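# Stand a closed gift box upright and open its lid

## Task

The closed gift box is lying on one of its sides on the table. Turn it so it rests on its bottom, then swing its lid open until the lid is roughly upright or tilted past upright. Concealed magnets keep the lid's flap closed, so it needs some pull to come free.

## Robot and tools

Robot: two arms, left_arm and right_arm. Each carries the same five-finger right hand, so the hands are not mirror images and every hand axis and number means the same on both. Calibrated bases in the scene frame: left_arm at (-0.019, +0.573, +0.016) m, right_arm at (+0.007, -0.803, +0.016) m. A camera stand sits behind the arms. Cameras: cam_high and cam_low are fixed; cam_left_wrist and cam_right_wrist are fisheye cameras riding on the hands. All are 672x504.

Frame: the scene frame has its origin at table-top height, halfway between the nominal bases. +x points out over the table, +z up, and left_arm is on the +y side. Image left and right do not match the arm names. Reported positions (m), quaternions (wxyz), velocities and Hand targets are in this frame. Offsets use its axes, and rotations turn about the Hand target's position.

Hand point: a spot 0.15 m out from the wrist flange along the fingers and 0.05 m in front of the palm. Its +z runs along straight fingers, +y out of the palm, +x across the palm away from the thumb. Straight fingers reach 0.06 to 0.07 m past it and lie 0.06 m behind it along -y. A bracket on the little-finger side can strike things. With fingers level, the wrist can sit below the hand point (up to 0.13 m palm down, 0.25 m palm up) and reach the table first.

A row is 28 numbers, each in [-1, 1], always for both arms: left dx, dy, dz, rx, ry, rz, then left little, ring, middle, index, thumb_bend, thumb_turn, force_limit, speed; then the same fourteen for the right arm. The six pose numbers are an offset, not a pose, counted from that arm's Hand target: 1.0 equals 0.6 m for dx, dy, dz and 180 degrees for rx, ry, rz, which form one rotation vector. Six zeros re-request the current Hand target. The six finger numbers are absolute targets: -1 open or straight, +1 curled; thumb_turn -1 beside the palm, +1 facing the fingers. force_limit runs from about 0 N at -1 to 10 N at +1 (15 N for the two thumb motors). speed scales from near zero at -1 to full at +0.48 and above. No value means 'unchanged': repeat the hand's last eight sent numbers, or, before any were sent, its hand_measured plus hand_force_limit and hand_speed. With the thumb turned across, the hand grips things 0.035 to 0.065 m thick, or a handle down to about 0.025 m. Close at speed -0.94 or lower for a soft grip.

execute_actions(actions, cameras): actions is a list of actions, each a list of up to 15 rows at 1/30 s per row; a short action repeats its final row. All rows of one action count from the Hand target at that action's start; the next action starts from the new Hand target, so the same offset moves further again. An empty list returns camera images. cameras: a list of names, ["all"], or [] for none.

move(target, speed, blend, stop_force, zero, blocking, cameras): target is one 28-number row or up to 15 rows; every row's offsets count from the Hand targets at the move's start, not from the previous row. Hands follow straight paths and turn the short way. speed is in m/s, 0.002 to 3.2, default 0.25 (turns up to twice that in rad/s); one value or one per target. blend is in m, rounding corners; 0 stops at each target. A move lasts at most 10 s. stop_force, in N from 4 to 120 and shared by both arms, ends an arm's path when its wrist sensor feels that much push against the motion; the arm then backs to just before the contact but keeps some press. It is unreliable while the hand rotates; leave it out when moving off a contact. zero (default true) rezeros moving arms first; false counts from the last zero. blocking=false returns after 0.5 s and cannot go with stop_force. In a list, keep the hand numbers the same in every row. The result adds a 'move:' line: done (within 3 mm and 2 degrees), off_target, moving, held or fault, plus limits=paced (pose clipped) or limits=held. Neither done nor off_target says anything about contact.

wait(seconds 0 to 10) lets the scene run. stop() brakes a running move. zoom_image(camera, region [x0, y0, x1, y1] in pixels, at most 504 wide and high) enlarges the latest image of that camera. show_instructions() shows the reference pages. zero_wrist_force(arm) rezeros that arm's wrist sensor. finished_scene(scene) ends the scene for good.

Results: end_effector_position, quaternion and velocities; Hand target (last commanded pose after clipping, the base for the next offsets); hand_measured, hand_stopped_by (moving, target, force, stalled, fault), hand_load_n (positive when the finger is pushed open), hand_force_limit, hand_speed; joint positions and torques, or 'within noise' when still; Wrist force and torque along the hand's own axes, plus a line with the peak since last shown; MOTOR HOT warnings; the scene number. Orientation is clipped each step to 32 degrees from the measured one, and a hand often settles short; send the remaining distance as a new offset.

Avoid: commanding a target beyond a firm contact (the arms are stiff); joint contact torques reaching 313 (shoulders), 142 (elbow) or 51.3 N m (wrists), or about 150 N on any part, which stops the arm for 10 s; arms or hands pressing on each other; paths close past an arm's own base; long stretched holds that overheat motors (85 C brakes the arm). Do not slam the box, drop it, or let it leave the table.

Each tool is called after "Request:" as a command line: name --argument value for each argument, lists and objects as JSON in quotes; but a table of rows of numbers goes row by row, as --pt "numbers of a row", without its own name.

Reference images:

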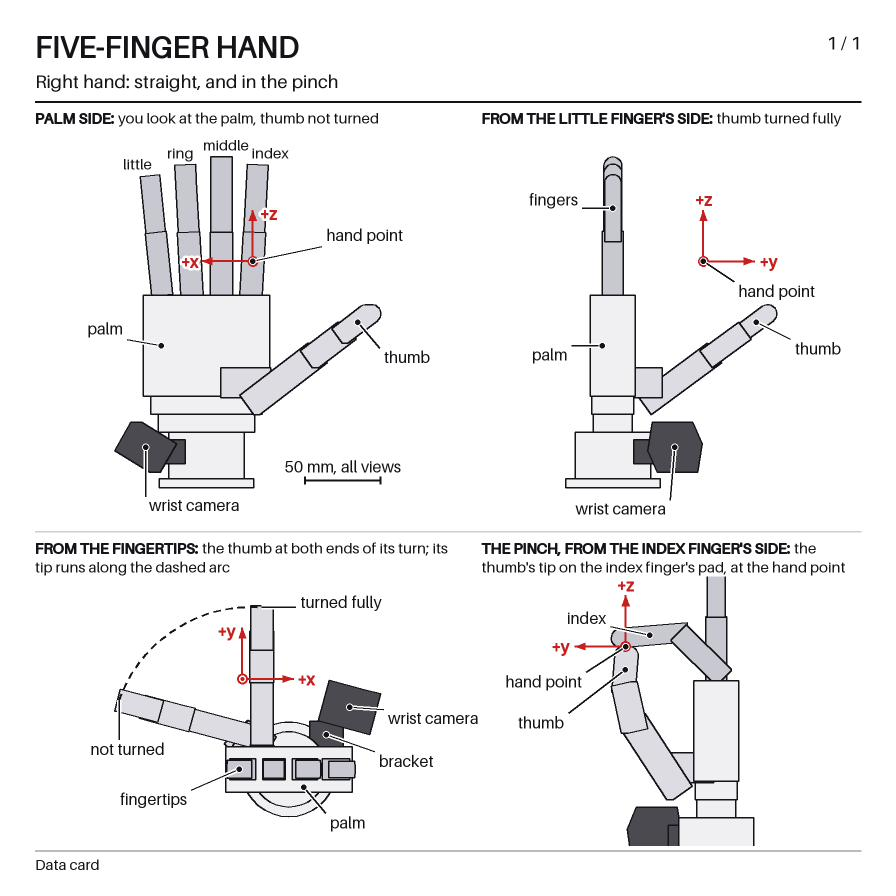

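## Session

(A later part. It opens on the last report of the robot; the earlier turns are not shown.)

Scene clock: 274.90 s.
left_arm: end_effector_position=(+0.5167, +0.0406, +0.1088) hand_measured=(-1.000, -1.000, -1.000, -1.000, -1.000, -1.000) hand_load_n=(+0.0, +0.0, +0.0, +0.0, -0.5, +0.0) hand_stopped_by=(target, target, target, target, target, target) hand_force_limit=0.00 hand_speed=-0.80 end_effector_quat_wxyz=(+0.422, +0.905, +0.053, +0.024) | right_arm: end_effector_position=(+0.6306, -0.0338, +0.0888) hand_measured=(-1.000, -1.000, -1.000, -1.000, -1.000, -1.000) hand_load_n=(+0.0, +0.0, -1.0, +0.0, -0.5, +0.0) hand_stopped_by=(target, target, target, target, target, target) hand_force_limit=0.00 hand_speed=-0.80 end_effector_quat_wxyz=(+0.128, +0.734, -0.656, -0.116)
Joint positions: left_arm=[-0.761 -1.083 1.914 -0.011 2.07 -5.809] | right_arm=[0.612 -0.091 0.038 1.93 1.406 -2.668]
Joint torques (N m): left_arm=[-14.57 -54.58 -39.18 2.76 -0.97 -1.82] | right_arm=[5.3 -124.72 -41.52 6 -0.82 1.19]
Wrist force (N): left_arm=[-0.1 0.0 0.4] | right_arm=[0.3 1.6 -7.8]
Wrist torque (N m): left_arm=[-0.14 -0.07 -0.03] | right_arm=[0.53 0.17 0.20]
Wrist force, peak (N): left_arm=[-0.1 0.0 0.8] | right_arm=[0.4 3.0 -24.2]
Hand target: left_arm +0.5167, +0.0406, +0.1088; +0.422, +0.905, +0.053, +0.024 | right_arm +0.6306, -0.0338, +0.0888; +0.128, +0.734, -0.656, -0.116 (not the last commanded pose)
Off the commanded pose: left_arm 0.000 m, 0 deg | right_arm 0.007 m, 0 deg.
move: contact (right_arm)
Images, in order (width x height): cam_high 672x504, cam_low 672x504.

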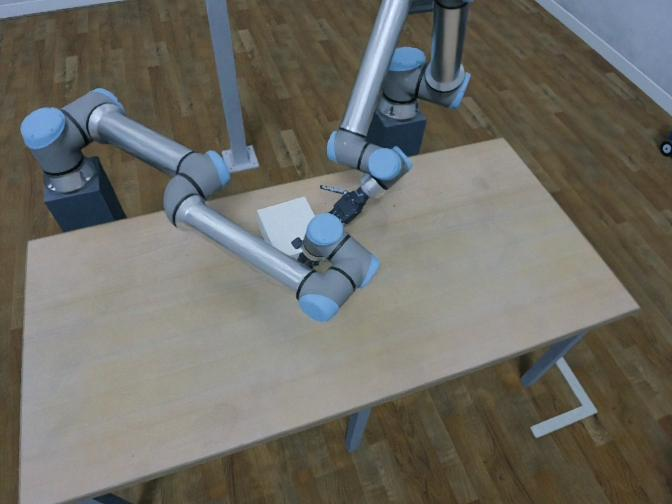

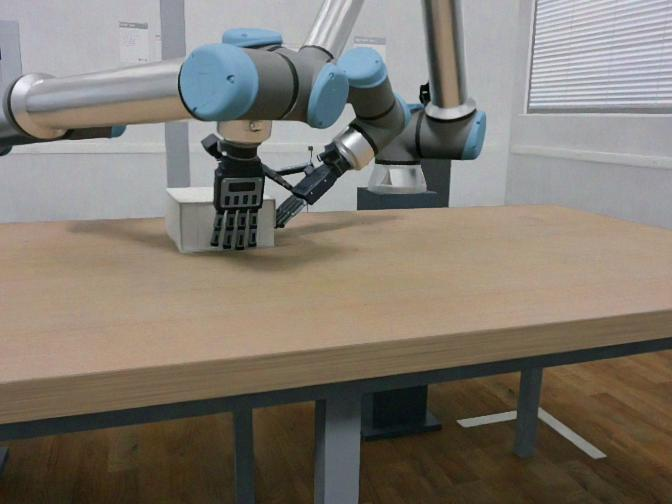

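Request:
move --target '[0,0,0,0,0,0,-1,-1,-1,-1,-1,-1,0,-0.8,0,0,0.01,0,0,0,-1,-1,-1,-1,-1,-1,0,-0.8]' --speed 0.05

Request:
move --target '[0,0,0,0,0,0,-1,-1,-1,-1,-1,-1,0,-0.8,-0.03,-0.0035,0,0,0,0,-1,-1,-1,-1,-1,-1,0,-0.8]' --speed 0.015 --stop_force 4

Request:
move --target '[0,0,0,0,0,0,-1,-1,-1,-1,-1,-1,0,-0.8,0,0,-0.03,0,0,0,-1,-1,-1,-1,-1,-1,0,-0.8]' --speed 0.02 --stop_force 8 --cameras '["cam_low","cam_high"]'

Request:
zoom_image --camera "cam_low" --region '[150, 150, 310, 270]'

Scene clock: 281.30 s.
left_arm: end_effector_position=(+0.5167, +0.0406, +0.1088) hand_measured=(-1.000, -1.000, -1.000, -1.000, -1.000, -1.000) hand_load_n=(+0.0, +0.0, +0.0, +0.0, -0.5, +0.0) hand_stopped_by=(target, target, target, target, target, target) hand_force_limit=0.00 hand_speed=-0.80 end_effector_quat_wxyz=(+0.422, +0.905, +0.053, +0.024) | right_arm: end_effector_position=(+0.6305, -0.0340, +0.0949) hand_measured=(-1.000, -1.000, -1.000, -1.000, -1.000, -1.000) hand_load_n=(+0.0, +0.0, +0.0, +0.0, +0.0, +0.0) hand_stopped_by=(target, target, target, target, target, target) hand_force_limit=0.00 hand_speed=-0.80 end_effector_quat_wxyz=(+0.127, +0.734, -0.657, -0.116)
Joint positions: left_arm=[-0.761 -1.083 1.914 -0.011 2.07 -5.809] | right_arm=[0.612 -0.095 0.035 1.936 1.406 -2.668]
Joint torques (N m): left_arm=[-14.77 -54.14 -38.95 2.76 -0.69 -1.78] | right_arm=[-6.66 -115.06 -34.97 5.86 -1.89 3.06]
Wrist force (N): left_arm=[-0.2 0.2 0.4] | right_arm=[0.2 0.7 -0.6]
Wrist torque (N m): left_arm=[-0.09 -0.06 -0.02] | right_arm=[0.14 -0.04 0.16]
Wrist force, peak (N): left_arm=[-0.3 -0.1 0.8] | right_arm=[0.5 1.5 -8.1]
Hand target: left_arm +0.5167, +0.0406, +0.1088; +0.422, +0.905, +0.053, +0.024 | right_arm +0.6306, -0.0338, +0.0948; +0.128, +0.734, -0.656, -0.116
Off the commanded pose: left_arm 0.000 m, 0 deg | right_arm 0.000 m, 0 deg.
elbow stopped short (right arm): the move would have taken joint 3 (elbow) straighter than the controller allows.
move: done

Scene clock: 283.67 s.
left_arm: end_effector_position=(+0.5167, +0.0406, +0.1088) hand_measured=(-1.000, -1.000, -1.000, -1.000, -1.000, -1.000) hand_load_n=(+0.0, +0.0, +0.0, +0.0, +0.0, +0.0) hand_stopped_by=(target, target, target, target, target, target) hand_force_limit=0.00 hand_speed=-0.80 end_effector_quat_wxyz=(+0.422, +0.905, +0.053, +0.024) | right_arm: end_effector_position=(+0.6126, -0.0359, +0.0948) hand_measured=(-1.000, -1.000, -1.000, -1.000, -1.000, -1.000) hand_load_n=(+0.0, +0.0, +0.0, +0.0, +0.0, +0.0) hand_stopped_by=(target, target, target, target, target, target) hand_force_limit=0.00 hand_speed=-0.80 end_effector_quat_wxyz=(+0.128, +0.734, -0.656, -0.116)
Joint positions: left_arm=[-0.761 -1.083 1.914 -0.011 2.07 -5.809] | right_arm=[0.621 -0.228 0.31 1.794 1.403 -2.66]
Joint torques (N m): left_arm=[-15.72 -53.05 -39.09 2.82 -0.57 -1.69] | right_arm=[-7.76 -96.68 -48.18 7.69 -0.68 -1.72]
Wrist force (N): left_arm=[-0.2 0.1 0.6] | right_arm=[-0.1 0.6 -0.6]
Wrist torque (N m): left_arm=[-0.12 -0.06 -0.03] | right_arm=[0.12 0.00 0.06]
Wrist force, peak (N): left_arm=[0.0 0.0 0.8] | right_arm=[-0.6 -0.4 -1.4]
Hand target: left_arm +0.5167, +0.0406, +0.1088; +0.422, +0.905, +0.053, +0.024 | right_arm +0.6126, -0.0359, +0.0948; +0.128, +0.734, -0.656, -0.116
Off the commanded pose: left_arm 0.000 m, 0 deg | right_arm 0.000 m, 0 deg.
move: done

Scene clock: 285.07 s.
left_arm: end_effector_position=(+0.5167, +0.0406, +0.1088) hand_measured=(-1.000, -1.000, -1.000, -1.000, -1.000, -1.000) hand_load_n=(+0.0, +0.0, +0.0, +0.0, +0.0, +0.0) hand_stopped_by=(target, target, target, target, target, target) hand_force_limit=0.00 hand_speed=-0.80 end_effector_quat_wxyz=(+0.422, +0.905, +0.053, +0.024) | right_arm: end_effector_position=(+0.6127, -0.0359, +0.0904) hand_measured=(-1.000, -1.000, -1.000, -1.000, -1.000, -1.000) hand_load_n=(+0.0, +0.0, -1.5, +0.0, +0.0, +0.0) hand_stopped_by=(target, target, target, target, target, target) hand_force_limit=0.00 hand_speed=-0.80 end_effector_quat_wxyz=(+0.128, +0.734, -0.656, -0.116)
Joint positions: left_arm=[-0.761 -1.083 1.914 -0.011 2.07 -5.809] | right_arm=[0.621 -0.226 0.313 1.789 1.403 -2.66]
Joint torques (N m): left_arm=[-15.09 -53.68 -39.08 2.59 -0.61 -1.92] | right_arm=[7.36 -122.89 -44.01 6.31 -0.46 -1.64]
Wrist force (N): left_arm=[-0.2 0.0 0.4] | right_arm=[-0.5 1.5 -9.3]
Wrist torque (N m): left_arm=[-0.12 -0.06 -0.03] | right_arm=[0.52 0.12 0.05]
Wrist force, peak (N): left_arm=[-0.4 0.2 0.6] | right_arm=[-0.6 1.6 -20.7]
Hand target: left_arm +0.5167, +0.0406, +0.1088; +0.422, +0.905, +0.053, +0.024 | right_arm +0.6127, -0.0359, +0.0904; +0.128, +0.734, -0.656, -0.116 (not the last commanded pose)
Off the commanded pose: left_arm 0.000 m, 0 deg | right_arm 0.014 m, 0 deg.
move: contact (right_arm)
Images, in order (width x height): cam_high 672x504, cam_low 672x504.

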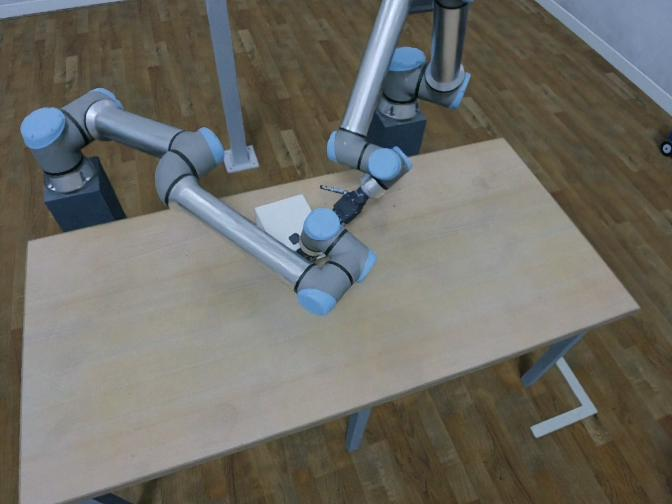

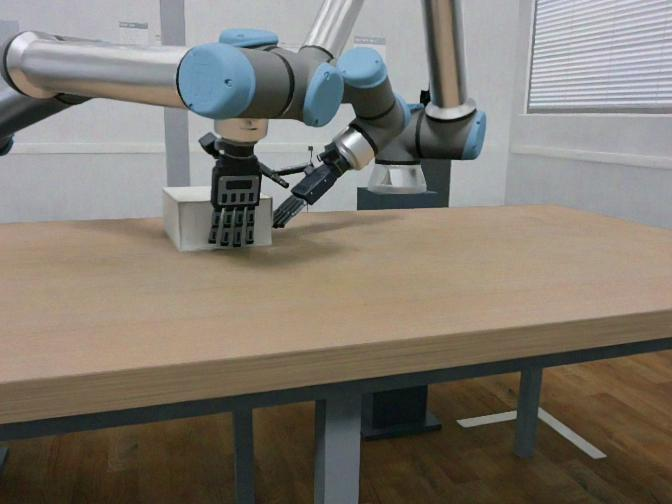

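Scaled by 3.150.

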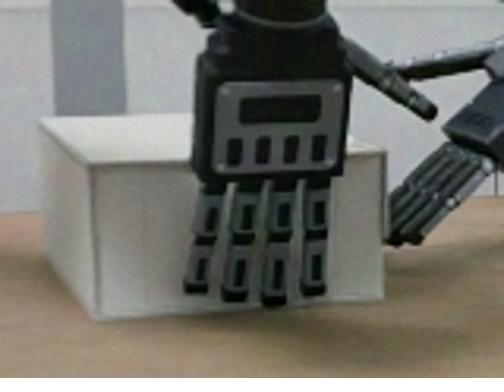

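Request:
move --target '[0.0047,-0.0397,0,0,0,0,-1,-1,-1,-1,-1,-1,0,-0.8,0,0,0,0,0,0,-1,-1,-1,-1,-1,-1,0,-0.8]' --speed 0.015 --stop_force 4 --cameras '["cam_left_wrist","cam_low"]'

Request:
zoom_image --camera "cam_left_wrist" --region '[180, 0, 400, 280]'

Scene clock: 292.40 s.
left_arm: end_effector_position=(+0.5191, +0.0203, +0.1088) hand_measured=(-1.000, -1.000, -1.000, -1.000, -1.000, -1.000) hand_load_n=(+0.0, +0.0, +0.0, +0.0, +0.0, +0.0) hand_stopped_by=(target, target, target, target, target, target) hand_force_limit=0.00 hand_speed=-0.80 end_effector_quat_wxyz=(+0.422, +0.905, +0.053, +0.024) | right_arm: end_effector_position=(+0.6127, -0.0359, +0.0904) hand_measured=(-1.000, -1.000, -1.000, -1.000, -1.000, -1.000) hand_load_n=(+0.0, +0.0, -1.5, +0.0, -0.5, +0.0) hand_stopped_by=(target, target, target, target, target, target) hand_force_limit=0.00 hand_speed=-0.80 end_effector_quat_wxyz=(+0.128, +0.734, -0.656, -0.116)
Joint positions: left_arm=[-0.782 -1.07 1.89 -0.007 2.056 -5.827] | right_arm=[0.621 -0.226 0.313 1.789 1.403 -2.66]
Joint torques (N m): left_arm=[15.23 -75.37 -17.8 -0.45 3.07 2.2] | right_arm=[13.2 -120.93 -44.24 4.04 -0.54 0.99]
Wrist force (N): left_arm=[0.3 0.1 0.6] | right_arm=[2.4 1.4 -9.4]
Wrist torque (N m): left_arm=[-0.12 -0.13 0.15] | right_arm=[0.56 0.32 0.21]
Wrist force, peak (N): left_arm=[-2.8 -1.8 -3.3] | right_arm=[2.4 1.3 -10.2]
Hand target: left_arm +0.5191, +0.0203, +0.1088; +0.422, +0.905, +0.053, +0.024 (not the last commanded pose) | right_arm +0.6127, -0.0359, +0.0904; +0.128, +0.734, -0.656, -0.116
Off the commanded pose: left_arm 0.003 m, 0 deg | right_arm 0.000 m, 0 deg.
move: contact (left_arm)
camera_calibration:
cam_left_wrist: T_world_to_cam=[[0.331556, -0.570206, 0.751622, -0.243818], [-0.845862, 0.173178, 0.504506, 0.386049], [-0.417837, -0.803041, -0.424898, 0.397801], [0, 0, 0, 1]] pos_world=[0.573599, 0.113569, 0.15752]
Images, in order (width x height): cam_low 672x504, cam_left_wrist 672x504.

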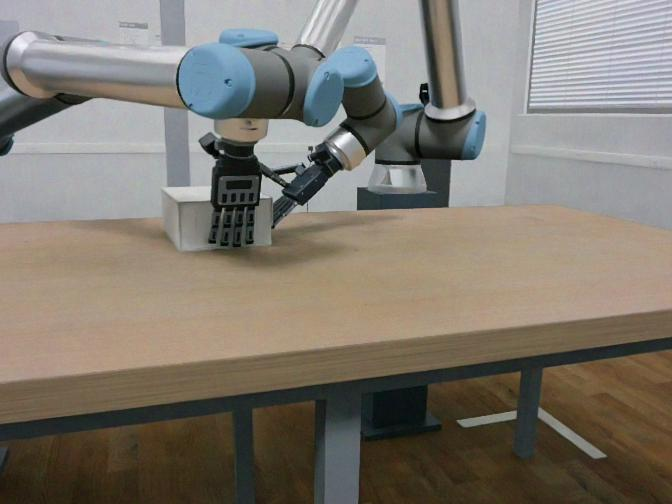

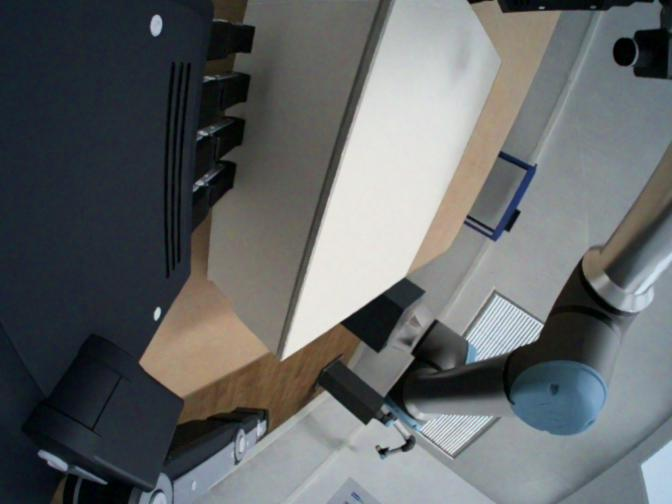

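Scaled by 1.800 from the camera's 672x504 image, which has a finer 960x720 frame.

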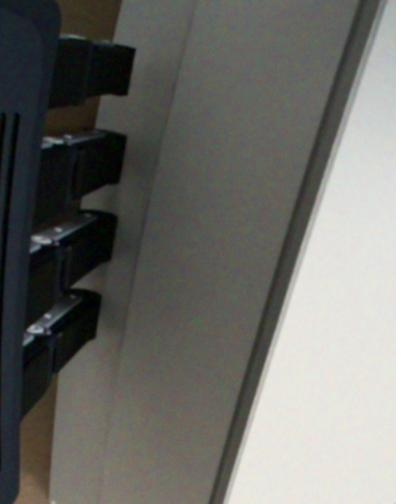

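Request:
move --target '[0,0,0.035,0,0,0,-1,-1,-1,-1,-1,-1,0,-0.8,0,0,0,0,0,0,-1,-1,-1,-1,-1,-1,0,-0.8]' --speed 0.03 --stop_force 15 --cameras '["cam_left_wrist","cam_low","cam_high"]'

Request:
zoom_image --camera "cam_left_wrist" --region '[180, 0, 400, 280]'

Scene clock: 297.93 s.
left_arm: end_effector_position=(+0.5191, +0.0203, +0.1298) hand_measured=(-1.000, -1.000, -1.000, -1.000, -1.000, -1.000) hand_load_n=(+0.0, +0.0, +0.0, +0.0, +0.0, +0.0) hand_stopped_by=(target, target, target, target, target, target) hand_force_limit=0.00 hand_speed=-0.80 end_effector_quat_wxyz=(+0.422, +0.905, +0.053, +0.024) | right_arm: end_effector_position=(+0.6127, -0.0359, +0.0904) hand_measured=(-1.000, -1.000, -1.000, -1.000, -1.000, -1.000) hand_load_n=(+0.0, +0.0, -2.0, +0.0, +0.0, +0.0) hand_stopped_by=(target, target, target, target, target, target) hand_force_limit=0.00 hand_speed=-0.80 end_effector_quat_wxyz=(+0.128, +0.734, -0.656, -0.116)
Joint positions: left_arm=[-0.782 -1.096 1.882 0.027 2.056 -5.827] | right_arm=[0.621 -0.226 0.313 1.789 1.403 -2.66]
Joint torques (N m): left_arm=[13.53 -54.78 -19.37 -0.39 2.87 1.1] | right_arm=[12.51 -116.8 -43.68 2.67 -1.01 2.71]
Wrist force (N): left_arm=[-0.5 -0.8 0.0] | right_arm=[0.8 1.6 -8.7]
Wrist torque (N m): left_arm=[-0.05 -0.05 0.09] | right_arm=[0.45 0.24 0.12]
Wrist force, peak (N): left_arm=[-0.2 -2.6 2.1] | right_arm=[2.4 1.5 -10.1]
Hand target: left_arm +0.5191, +0.0203, +0.1298; +0.422, +0.905, +0.053, +0.024 | right_arm +0.6127, -0.0359, +0.0904; +0.128, +0.734, -0.656, -0.116
Off the commanded pose: left_arm 0.000 m, 0 deg | right_arm 0.000 m, 0 deg.
move: done
camera_calibration:
cam_left_wrist: T_world_to_cam=[[0.331556, -0.570206, 0.751622, -0.259677], [-0.845862, 0.173178, 0.504506, 0.375403], [-0.417837, -0.803041, -0.424898, 0.406767], [0, 0, 0, 1]] pos_world=[0.573599, 0.113569, 0.17862]
Images, in order (width x height): cam_high 672x504, cam_low 672x504, cam_left_wrist 672x504.

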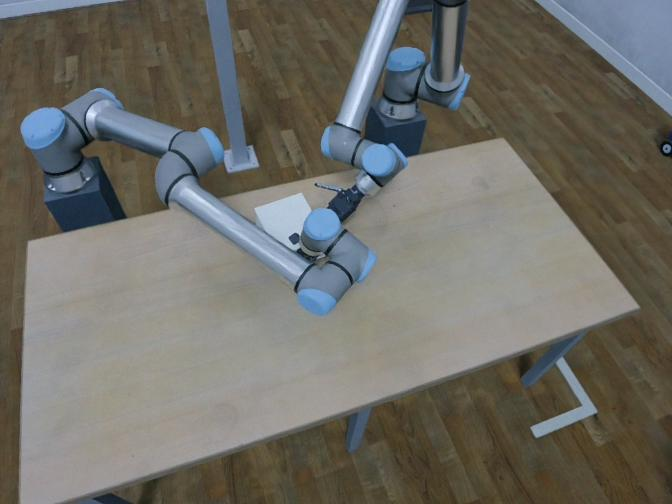

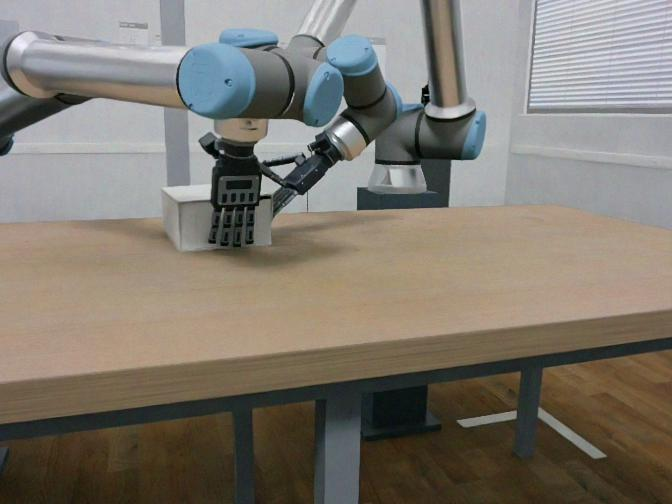

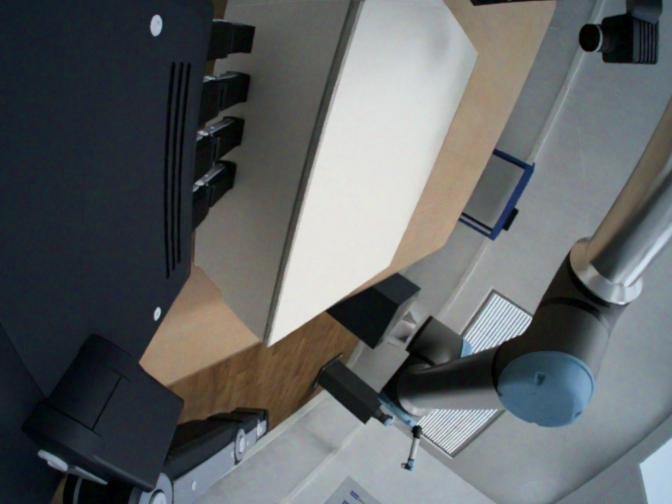

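Scaled by 1.800 from the camera's 672x504 image, which has a finer 960x720 frame.

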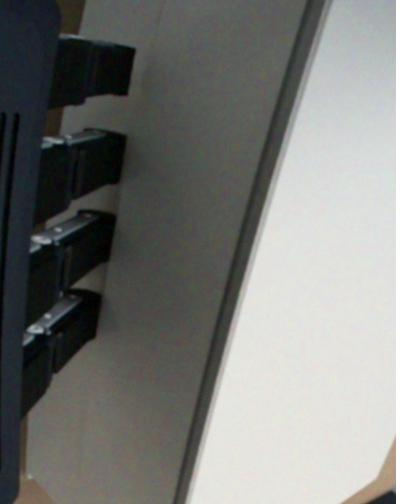

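Request:
move --pt "-0.002 0.0165 0 0 0 0 -1 -1 -1 -1 -1 -1 0 -0.8 0 0 0 0 0 0 -1 -1 -1 -1 -1 -1 0 -0.8" --pt "-0.002 0.0165 -0.036 0 0 0 -1 -1 -1 -1 -1 -1 0 -0.8 0 0 0 0 0 0 -1 -1 -1 -1 -1 -1 0 -0.8" --speed 0.1

Request:
move --target '[0.0047,-0.0397,0,0,0,0,-1,-1,-1,-1,-1,-1,0,-0.8,0,0,0,0,0,0,-1,-1,-1,-1,-1,-1,0,-0.8]' --speed 0.02 --stop_force 6

Request:
move --target '[0.0003,-0.0025,0.0,0,0,0,-1,-1,-1,-1,-1,-1,0,-0.8,0,0,0,0,0,0,-1,-1,-1,-1,-1,-1,0,-0.8]' --speed 0.02

Request:
move --target '[0.0001,-0.0007,0.02,0,0,0,-1,-1,-1,-1,-1,-1,0,-0.8,0,0,0,0,0,0,-1,-1,-1,-1,-1,-1,0,-0.8]' --speed 0.03 --stop_force 25 --cameras '["cam_left_wrist","cam_low","cam_high"]'

Request:
zoom_image --camera "cam_left_wrist" --region '[180, 0, 400, 280]'

Scene clock: 307.07 s.
left_arm: end_effector_position=(+0.5178, +0.0303, +0.1081) hand_measured=(-1.000, -1.000, -1.000, -1.000, -1.000, -1.000) hand_load_n=(+0.0, +0.0, +0.0, +0.0, +0.0, +0.0) hand_stopped_by=(target, target, target, target, target, target) hand_force_limit=0.00 hand_speed=-0.80 end_effector_quat_wxyz=(+0.422, +0.905, +0.053, +0.024) | right_arm: end_effector_position=(+0.6127, -0.0359, +0.0904) hand_measured=(-1.000, -1.000, -1.000, -1.000, -1.000, -1.000) hand_load_n=(+0.0, +0.0, -2.0, +0.5, +0.0, +0.0) hand_stopped_by=(target, target, target, target, target, target) hand_force_limit=0.00 hand_speed=-0.80 end_effector_quat_wxyz=(+0.128, +0.734, -0.656, -0.116)
Joint positions: left_arm=[-0.772 -1.076 1.903 -0.01 2.063 -5.819] | right_arm=[0.621 -0.226 0.313 1.789 1.403 -2.66]
Joint torques (N m): left_arm=[-14.76 -76.62 -39.85 3.49 -0.63 -1.26] | right_arm=[11.32 -114.19 -43.64 2.77 -1.31 2.67]
Wrist force (N): left_arm=[0.0 0.1 0.5] | right_arm=[0.6 2.0 -8.8]
Wrist torque (N m): left_arm=[-0.13 -0.10 -0.04] | right_arm=[0.51 0.26 0.12]
Wrist force, peak (N): left_arm=[-0.3 -0.8 1.4] | right_arm=[0.8 1.9 -9.0]
Hand target: left_arm +0.5179, +0.0302, +0.1082; +0.422, +0.905, +0.053, +0.024 | right_arm +0.6127, -0.0359, +0.0904; +0.128, +0.734, -0.656, -0.116
Off the commanded pose: left_arm 0.000 m, 0 deg | right_arm 0.000 m, 0 deg.
move: done

Scene clock: 308.77 s.
left_arm: end_effector_position=(+0.5193, +0.0182, +0.1082) hand_measured=(-1.000, -1.000, -1.000, -1.000, -1.000, -1.000) hand_load_n=(+0.0, +0.0, +0.0, +0.0, +0.0, +0.0) hand_stopped_by=(target, target, target, target, target, target) hand_force_limit=0.00 hand_speed=-0.80 end_effector_quat_wxyz=(+0.422, +0.905, +0.053, +0.024) | right_arm: end_effector_position=(+0.6127, -0.0359, +0.0904) hand_measured=(-1.000, -1.000, -1.000, -1.000, -1.000, -1.000) hand_load_n=(+0.0, +0.0, -1.5, +0.0, +0.0, +0.0) hand_stopped_by=(target, target, target, target, target, target) hand_force_limit=0.00 hand_speed=-0.80 end_effector_quat_wxyz=(+0.128, +0.734, -0.656, -0.116)
Joint positions: left_arm=[-0.784 -1.068 1.888 -0.008 2.054 -5.829] | right_arm=[0.621 -0.226 0.313 1.789 1.403 -2.66]
Joint torques (N m): left_arm=[16.16 -77.32 -17.99 -0.46 2.97 2.26] | right_arm=[11.31 -114.82 -43.39 2.68 -1.13 2.72]
Wrist force (N): left_arm=[0.0 0.2 0.6] | right_arm=[1.0 1.2 -9.1]
Wrist torque (N m): left_arm=[-0.12 -0.09 0.11] | right_arm=[0.52 0.23 0.12]
Wrist force, peak (N): left_arm=[-4.0 -2.7 -5.1] | right_arm=[3.6 0.0 -11.4]
Hand target: left_arm +0.5193, +0.0182, +0.1082; +0.422, +0.905, +0.053, +0.024 (not the last commanded pose) | right_arm +0.6127, -0.0359, +0.0904; +0.128, +0.734, -0.656, -0.116
Off the commanded pose: left_arm 0.012 m, 0 deg | right_arm 0.000 m, 0 deg.
move: contact (left_arm)

Scene clock: 309.47 s.
left_arm: end_effector_position=(+0.5194, +0.0167, +0.1082) hand_measured=(-1.000, -1.000, -1.000, -1.000, -1.000, -1.000) hand_load_n=(+0.0, +0.0, +0.0, +0.0, +0.0, +0.0) hand_stopped_by=(target, target, target, target, target, target) hand_force_limit=0.00 hand_speed=-0.80 end_effector_quat_wxyz=(+0.422, +0.905, +0.053, +0.024) | right_arm: end_effector_position=(+0.6127, -0.0359, +0.0904) hand_measured=(-1.000, -1.000, -1.000, -1.000, -1.000, -1.000) hand_load_n=(+0.0, +0.0, -1.0, +0.0, +0.0, +0.0) hand_stopped_by=(target, target, target, target, target, target) hand_force_limit=0.00 hand_speed=-0.80 end_effector_quat_wxyz=(+0.128, +0.734, -0.656, -0.116)
Joint positions: left_arm=[-0.786 -1.067 1.886 -0.008 2.053 -5.83] | right_arm=[0.621 -0.226 0.313 1.789 1.403 -2.66]
Joint torques (N m): left_arm=[-14.17 -55.98 -42.26 1.92 -1.8 -1.59] | right_arm=[10.11 -113.59 -42.12 2.94 -1.05 2.64]
Wrist force (N): left_arm=[-3.2 -1.2 -5.1] | right_arm=[3.1 1.2 -9.4]
Wrist torque (N m): left_arm=[0.29 -0.16 -0.05] | right_arm=[0.54 0.43 0.23]
Wrist force, peak (N): left_arm=[-3.3 -1.3 -5.1] | right_arm=[3.5 1.4 -9.9]
Hand target: left_arm +0.5194, +0.0167, +0.1082; +0.422, +0.905, +0.053, +0.024 | right_arm +0.6127, -0.0359, +0.0904; +0.128, +0.734, -0.656, -0.116
Off the commanded pose: left_arm 0.000 m, 0 deg | right_arm 0.000 m, 0 deg.
move: done

Scene clock: 311.30 s.
left_arm: end_effector_position=(+0.5195, +0.0163, +0.1202) hand_measured=(-1.000, -1.000, -1.000, -1.000, -1.000, -1.000) hand_load_n=(+0.0, +0.0, +0.0, +0.0, +0.0, +0.0) hand_stopped_by=(target, target, target, target, target, target) hand_force_limit=0.00 hand_speed=-0.80 end_effector_quat_wxyz=(+0.422, +0.905, +0.053, +0.024) | right_arm: end_effector_position=(+0.6127, -0.0359, +0.0904) hand_measured=(-1.000, -1.000, -1.000, -1.000, -1.000, -1.000) hand_load_n=(+0.0, +0.0, -3.0, +0.0, +0.0, +0.0) hand_stopped_by=(target, target, target, target, target, target) hand_force_limit=0.00 hand_speed=-0.80 end_effector_quat_wxyz=(+0.128, +0.734, -0.656, -0.116)
Joint positions: left_arm=[-0.786 -1.081 1.881 0.012 2.053 -5.83] | right_arm=[0.621 -0.226 0.313 1.789 1.403 -2.66]
Joint torques (N m): left_arm=[-11.41 -54.23 -18.88 -1 0.01 -0.14] | right_arm=[8.03 -112.21 -41.74 2.64 -1.42 2.62]
Wrist force (N): left_arm=[-0.4 -0.6 -2.7] | right_arm=[0.6 2.8 -6.5]
Wrist torque (N m): left_arm=[0.11 0.00 0.13] | right_arm=[0.33 0.19 0.13]
Wrist force, peak (N): left_arm=[-3.0 -1.3 -4.9] | right_arm=[3.3 1.2 -9.5]
Hand target: left_arm +0.5195, +0.0163, +0.1202; +0.422, +0.905, +0.053, +0.024 | right_arm +0.6127, -0.0359, +0.0904; +0.128, +0.734, -0.656, -0.116
Off the commanded pose: left_arm 0.000 m, 0 deg | right_arm 0.000 m, 0 deg.
move: done
camera_calibration:
cam_left_wrist: T_world_to_cam=[[0.331643, -0.570276, 0.751531, -0.254826], [-0.845812, 0.173116, 0.504612, 0.381288], [-0.41787, -0.803005, -0.424933, 0.399621], [0, 0, 0, 1]] pos_world=[0.573999, 0.10957, 0.16892]
Images, in order (width x height): cam_high 672x504, cam_low 672x504, cam_left_wrist 672x504.

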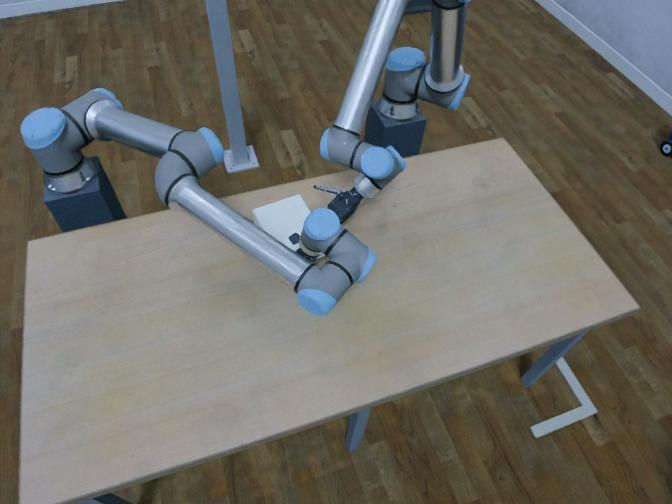

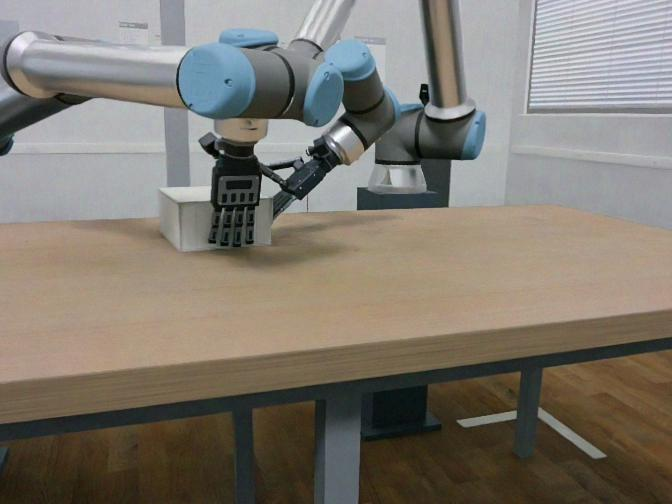

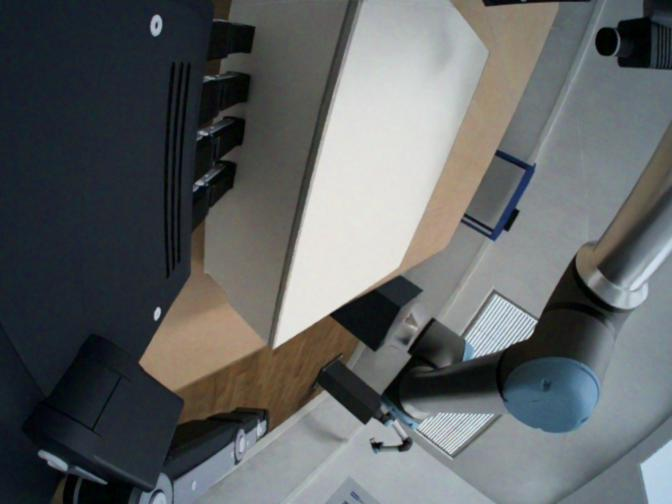

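Scaled by 1.800 from the camera's 672x504 image, which has a finer 960x720 frame.

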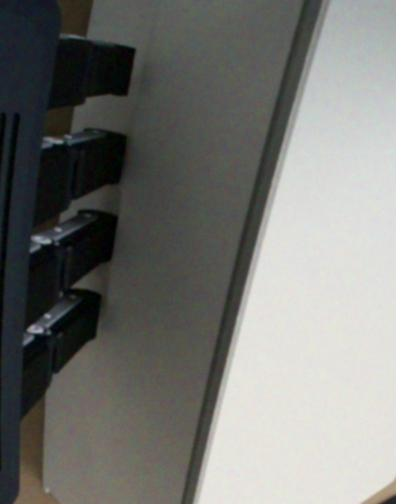

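Request:
move --target '[0.0002,-0.0017,0,0,0,0,-1,-1,-1,-1,-1,-1,0,-0.8,-0.0005,0,-0.0015,0,0,0,-1,-1,-1,-1,-1,-1,0,-0.8]' --speed 0.02

Request:
move --target '[0,0,0.025,0,0,0,-1,-1,-1,-1,-1,-1,0,-0.8,0,0,0,0,0,0,-1,-1,-1,-1,-1,-1,0,-0.8]' --speed 0.02 --stop_force 25 --cameras '["cam_left_wrist","cam_low"]'

Request:
zoom_image --camera "cam_left_wrist" --region '[180, 0, 400, 280]'

Scene clock: 322.70 s.
left_arm: end_effector_position=(+0.5196, +0.0153, +0.1201) hand_measured=(-1.000, -1.000, -1.000, -1.000, -1.000, -1.000) hand_load_n=(+0.0, +0.0, +0.5, +0.0, +0.0, +0.0) hand_stopped_by=(target, target, target, target, target, target) hand_force_limit=0.00 hand_speed=-0.80 end_effector_quat_wxyz=(+0.422, +0.905, +0.053, +0.024) | right_arm: end_effector_position=(+0.6124, -0.0359, +0.0896) hand_measured=(-1.000, -1.000, -1.000, -1.000, -1.000, -1.000) hand_load_n=(+0.0, +0.0, -3.5, +0.0, +0.0, +0.0) hand_stopped_by=(target, target, target, target, target, target) hand_force_limit=0.00 hand_speed=-0.80 end_effector_quat_wxyz=(+0.128, +0.734, -0.656, -0.116)
Joint positions: left_arm=[-0.787 -1.081 1.88 0.012 2.052 -5.831] | right_arm=[0.621 -0.227 0.316 1.786 1.403 -2.66]
Joint torques (N m): left_arm=[-13.51 -57.39 -46.68 0.74 -2.15 -1.83] | right_arm=[17.73 -108.45 -26.89 -1.44 -2.02 3.26]
Wrist force (N): left_arm=[-4.9 -3.4 -9.2] | right_arm=[4.3 2.4 -22.4]
Wrist torque (N m): left_arm=[0.69 -0.19 -0.19] | right_arm=[1.21 0.74 0.32]
Wrist force, peak (N): left_arm=[-4.9 -3.4 -9.2] | right_arm=[4.2 2.3 -22.4]
Hand target: left_arm +0.5196, +0.0153, +0.1202; +0.422, +0.905, +0.053, +0.024 | right_arm +0.6124, -0.0359, +0.0895; +0.128, +0.734, -0.656, -0.116
Off the commanded pose: left_arm 0.000 m, 0 deg | right_arm 0.000 m, 0 deg.
move: done

Scene clock: 324.90 s.
left_arm: end_effector_position=(+0.5196, +0.0153, +0.1352) hand_measured=(-1.000, -1.000, -1.000, -1.000, -1.000, -1.000) hand_load_n=(+0.0, +0.0, +0.5, +0.5, +0.0, +0.0) hand_stopped_by=(target, target, target, target, target, target) hand_force_limit=0.00 hand_speed=-0.80 end_effector_quat_wxyz=(+0.422, +0.905, +0.053, +0.024) | right_arm: end_effector_position=(+0.6123, -0.0359, +0.0895) hand_measured=(-1.000, -1.000, -1.000, -1.000, -1.000, -1.000) hand_load_n=(+0.0, +0.0, -5.5, +0.0, +0.0, +0.0) hand_stopped_by=(target, target, target, target, target, target) hand_force_limit=0.00 hand_speed=-0.80 end_effector_quat_wxyz=(+0.128, +0.734, -0.656, -0.116)
Joint positions: left_arm=[-0.787 -1.099 1.873 0.036 2.052 -5.831] | right_arm=[0.621 -0.227 0.316 1.786 1.403 -2.66]
Joint torques (N m): left_arm=[-6.1 -55.34 -22.14 -1.24 2.48 0.79] | right_arm=[2.48 -80 -29.83 -0.48 -0.01 3.07]
Wrist force (N): left_arm=[-1.3 -2.3 -1.6] | right_arm=[2.5 4.2 -19.0]
Wrist torque (N m): left_arm=[0.17 -0.06 0.04] | right_arm=[0.97 0.54 0.26]
Wrist force, peak (N): left_arm=[-4.8 -3.5 -8.9] | right_arm=[4.4 2.3 -22.5]
Hand target: left_arm +0.5196, +0.0153, +0.1352; +0.422, +0.905, +0.053, +0.024 | right_arm +0.6124, -0.0359, +0.0895; +0.128, +0.734, -0.656, -0.116
Off the commanded pose: left_arm 0.000 m, 0 deg | right_arm 0.000 m, 0 deg.
move: done
camera_calibration:
cam_left_wrist: T_world_to_cam=[[0.331594, -0.570265, 0.75156, -0.266681], [-0.845831, 0.17315, 0.504569, 0.373992], [-0.41787, -0.803005, -0.424933, 0.405234], [0, 0, 0, 1]] pos_world=[0.574099, 0.108569, 0.18392]
Images, in order (width x height): cam_low 672x504, cam_left_wrist 672x504.

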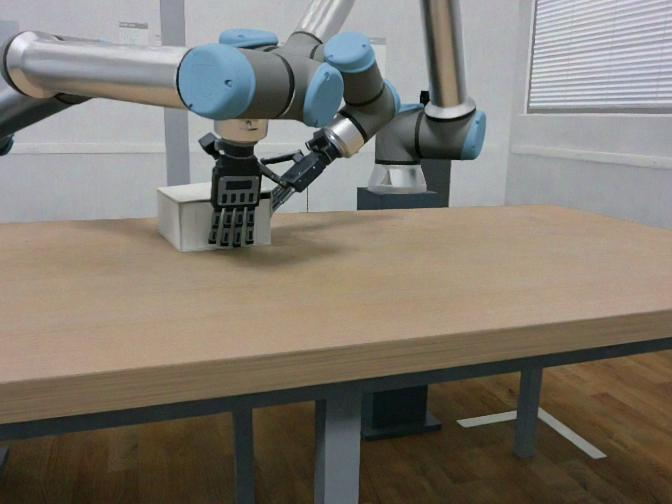

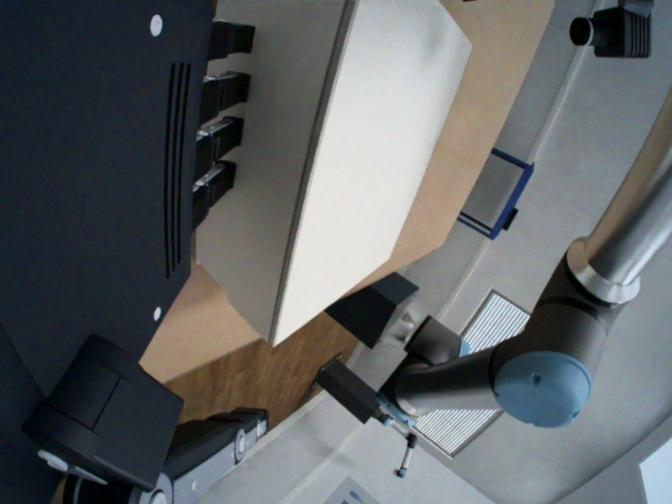

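Scaled by 1.800 from the camera's 672x504 image, which has a finer 960x720 frame.

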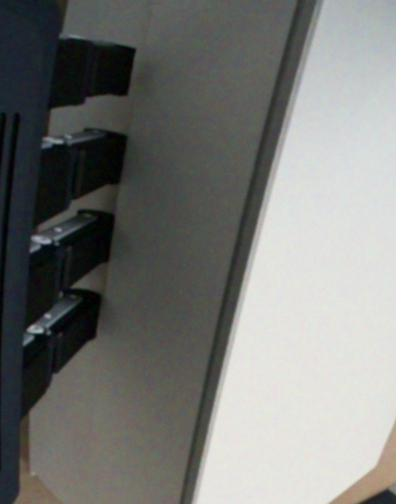

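Request:
wait --seconds 0 --cameras '["cam_right_wrist","cam_left_wrist","cam_low","cam_high"]'

Request:
zoom_image --camera "cam_left_wrist" --region '[190, 130, 310, 220]'

Request:
zoom_image --camera "cam_left_wrist" --region '[230, 0, 390, 120]'

Scene clock: 338.77 s.
left_arm: end_effector_position=(+0.5196, +0.0153, +0.1352) hand_measured=(-1.000, -1.000, -1.000, -1.000, -1.000, -1.000) hand_load_n=(+0.0, +0.0, +0.5, +0.0, +0.0, +0.0) hand_stopped_by=(target, target, target, target, target, target) hand_force_limit=0.00 hand_speed=-0.80 end_effector_quat_wxyz=(+0.422, +0.905, +0.053, +0.024) | right_arm: end_effector_position=(+0.6124, -0.0359, +0.0895) hand_measured=(-1.000, -1.000, -1.000, -1.000, -1.000, -1.000) hand_load_n=(+0.0, +0.0, -5.5, +0.0, +0.0, -0.5) hand_stopped_by=(target, target, target, target, target, target) hand_force_limit=0.00 hand_speed=-0.80 end_effector_quat_wxyz=(+0.128, +0.734, -0.656, -0.116)
Joint positions: left_arm=[-0.787 -1.099 1.873 0.036 2.052 -5.831] | right_arm=[0.621 -0.227 0.316 1.786 1.403 -2.66]
Joint torques (N m): left_arm=[5.18 -56.53 -21.45 -1.45 2.52 1.38] | right_arm=[-3.52 -79.26 -33.73 0.24 0.96 2.52]
Wrist force (N): left_arm=[-1.0 -2.5 -1.5] | right_arm=[2.5 3.7 -18.9]
Wrist torque (N m): left_arm=[0.15 -0.09 0.05] | right_arm=[0.90 0.55 0.25]
Wrist force, peak (N): left_arm=[-1.3 -2.4 -1.9] | right_arm=[2.8 3.9 -19.4]
Hand target: left_arm +0.5196, +0.0153, +0.1352; +0.422, +0.905, +0.053, +0.024 | right_arm +0.6124, -0.0359, +0.0895; +0.128, +0.734, -0.656, -0.116
Off the commanded pose: left_arm 0.000 m, 0 deg | right_arm 0.000 m, 0 deg.
camera_calibration:
cam_left_wrist: T_world_to_cam=[[0.331581, -0.570292, 0.751546, -0.266668], [-0.845795, 0.173217, 0.504605, 0.373957], [-0.417953, -0.802971, -0.424915, 0.405274], [0, 0, 0, 1]] pos_world=[0.574099, 0.108569, 0.18392]
cam_right_wrist: T_world_to_cam=[[-0.861473, -0.350618, 0.367331, 0.475513], [-0.101495, 0.82766, 0.551976, 0.0487126], [-0.497557, 0.43823, -0.748593, 0.506694], [0, 0, 0, 1]] pos_world=[0.666695, -0.0956426, 0.177749]

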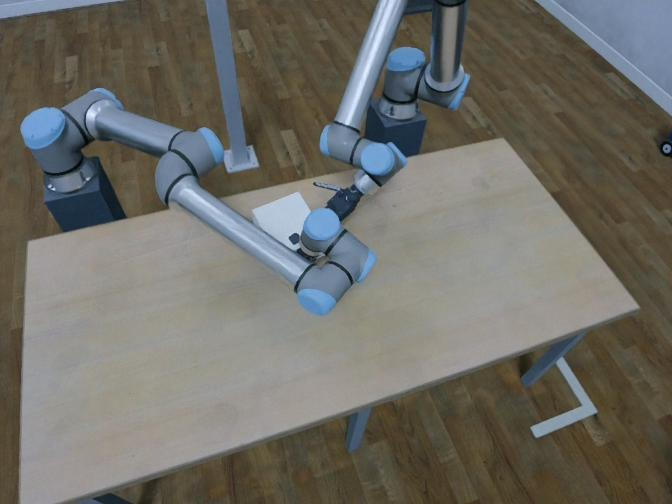

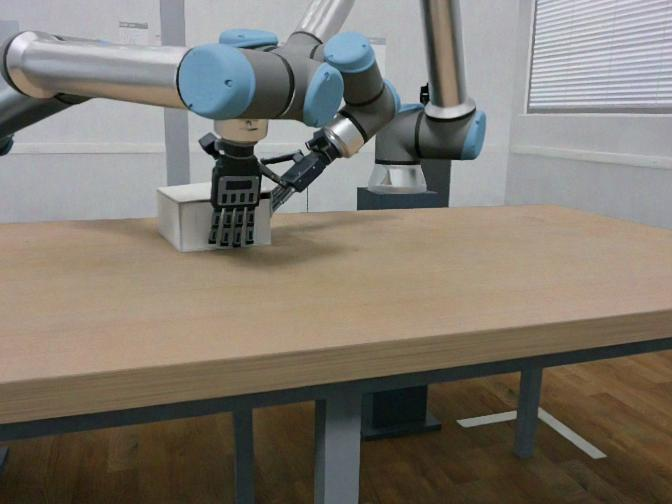

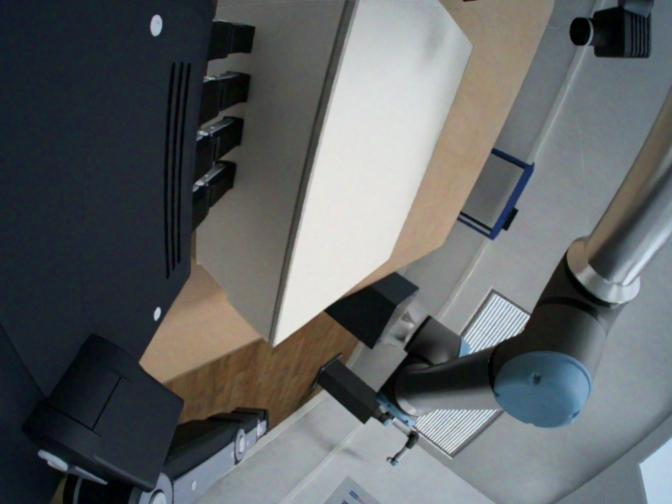

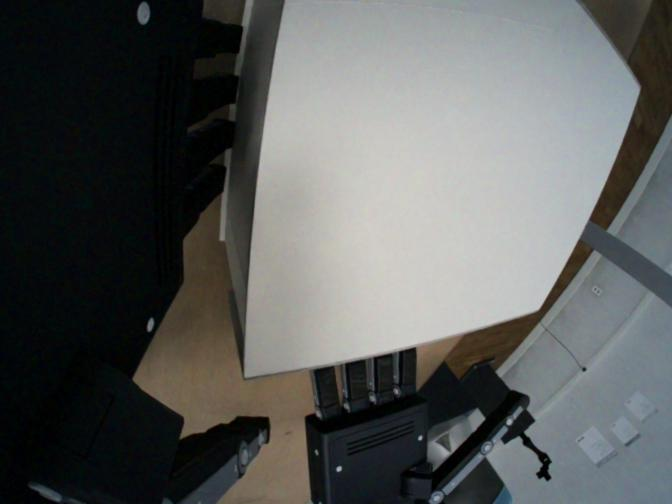

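Scaled by 4.200 from the camera's 672x504 image, which has a finer 960x720 frame.

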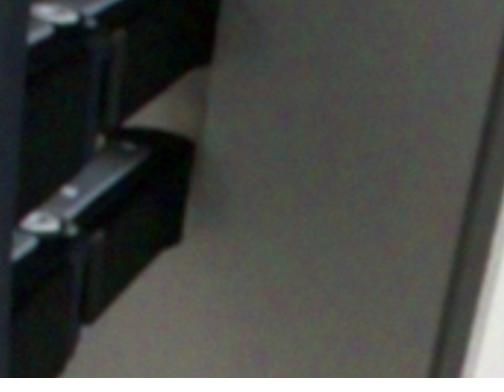

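Scaled by 3.150 from the camera's 672x504 image, which has a finer 960x720 frame.

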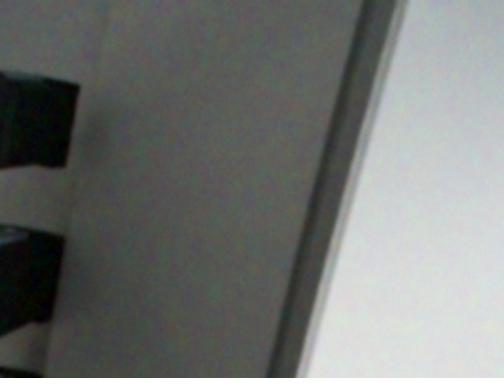

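Request:
zoom_image --camera "cam_low" --region '[140, 160, 300, 270]'

Request:
zoom_image --camera "cam_high" --region '[230, 170, 350, 290]'

Request:
zoom_image --camera "cam_right_wrist" --region '[180, 0, 320, 140]'

Request:
zoom_image --camera "cam_right_wrist" --region '[200, 200, 430, 400]'

Scaled by 3.150.

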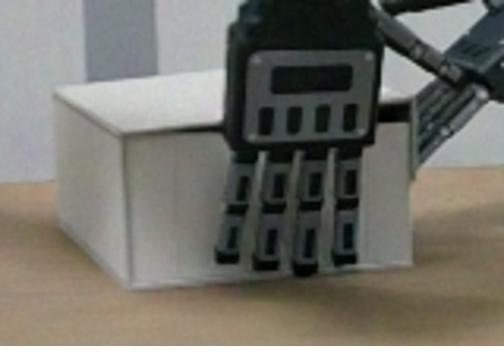

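Scaled by 4.200.

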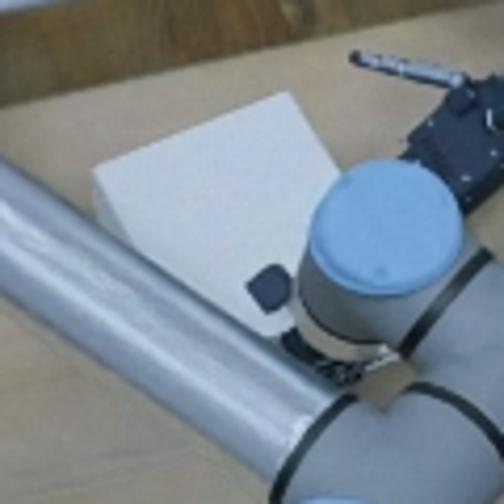

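Scaled by 3.600 from the camera's 672x504 image, which has a finer 960x720 frame.

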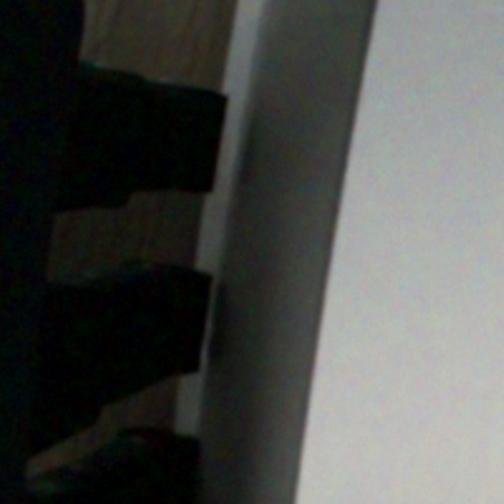

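Scaled by 2.191 from the camera's 672x504 image, which has a finer 960x720 frame.

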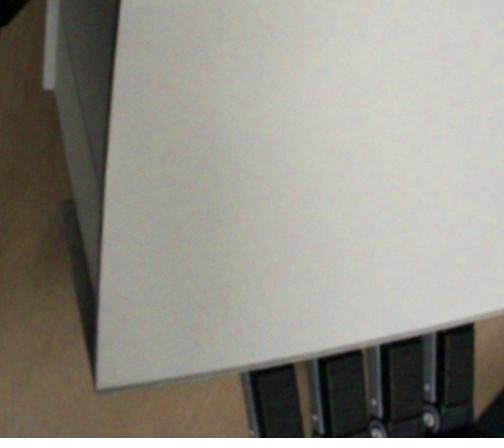

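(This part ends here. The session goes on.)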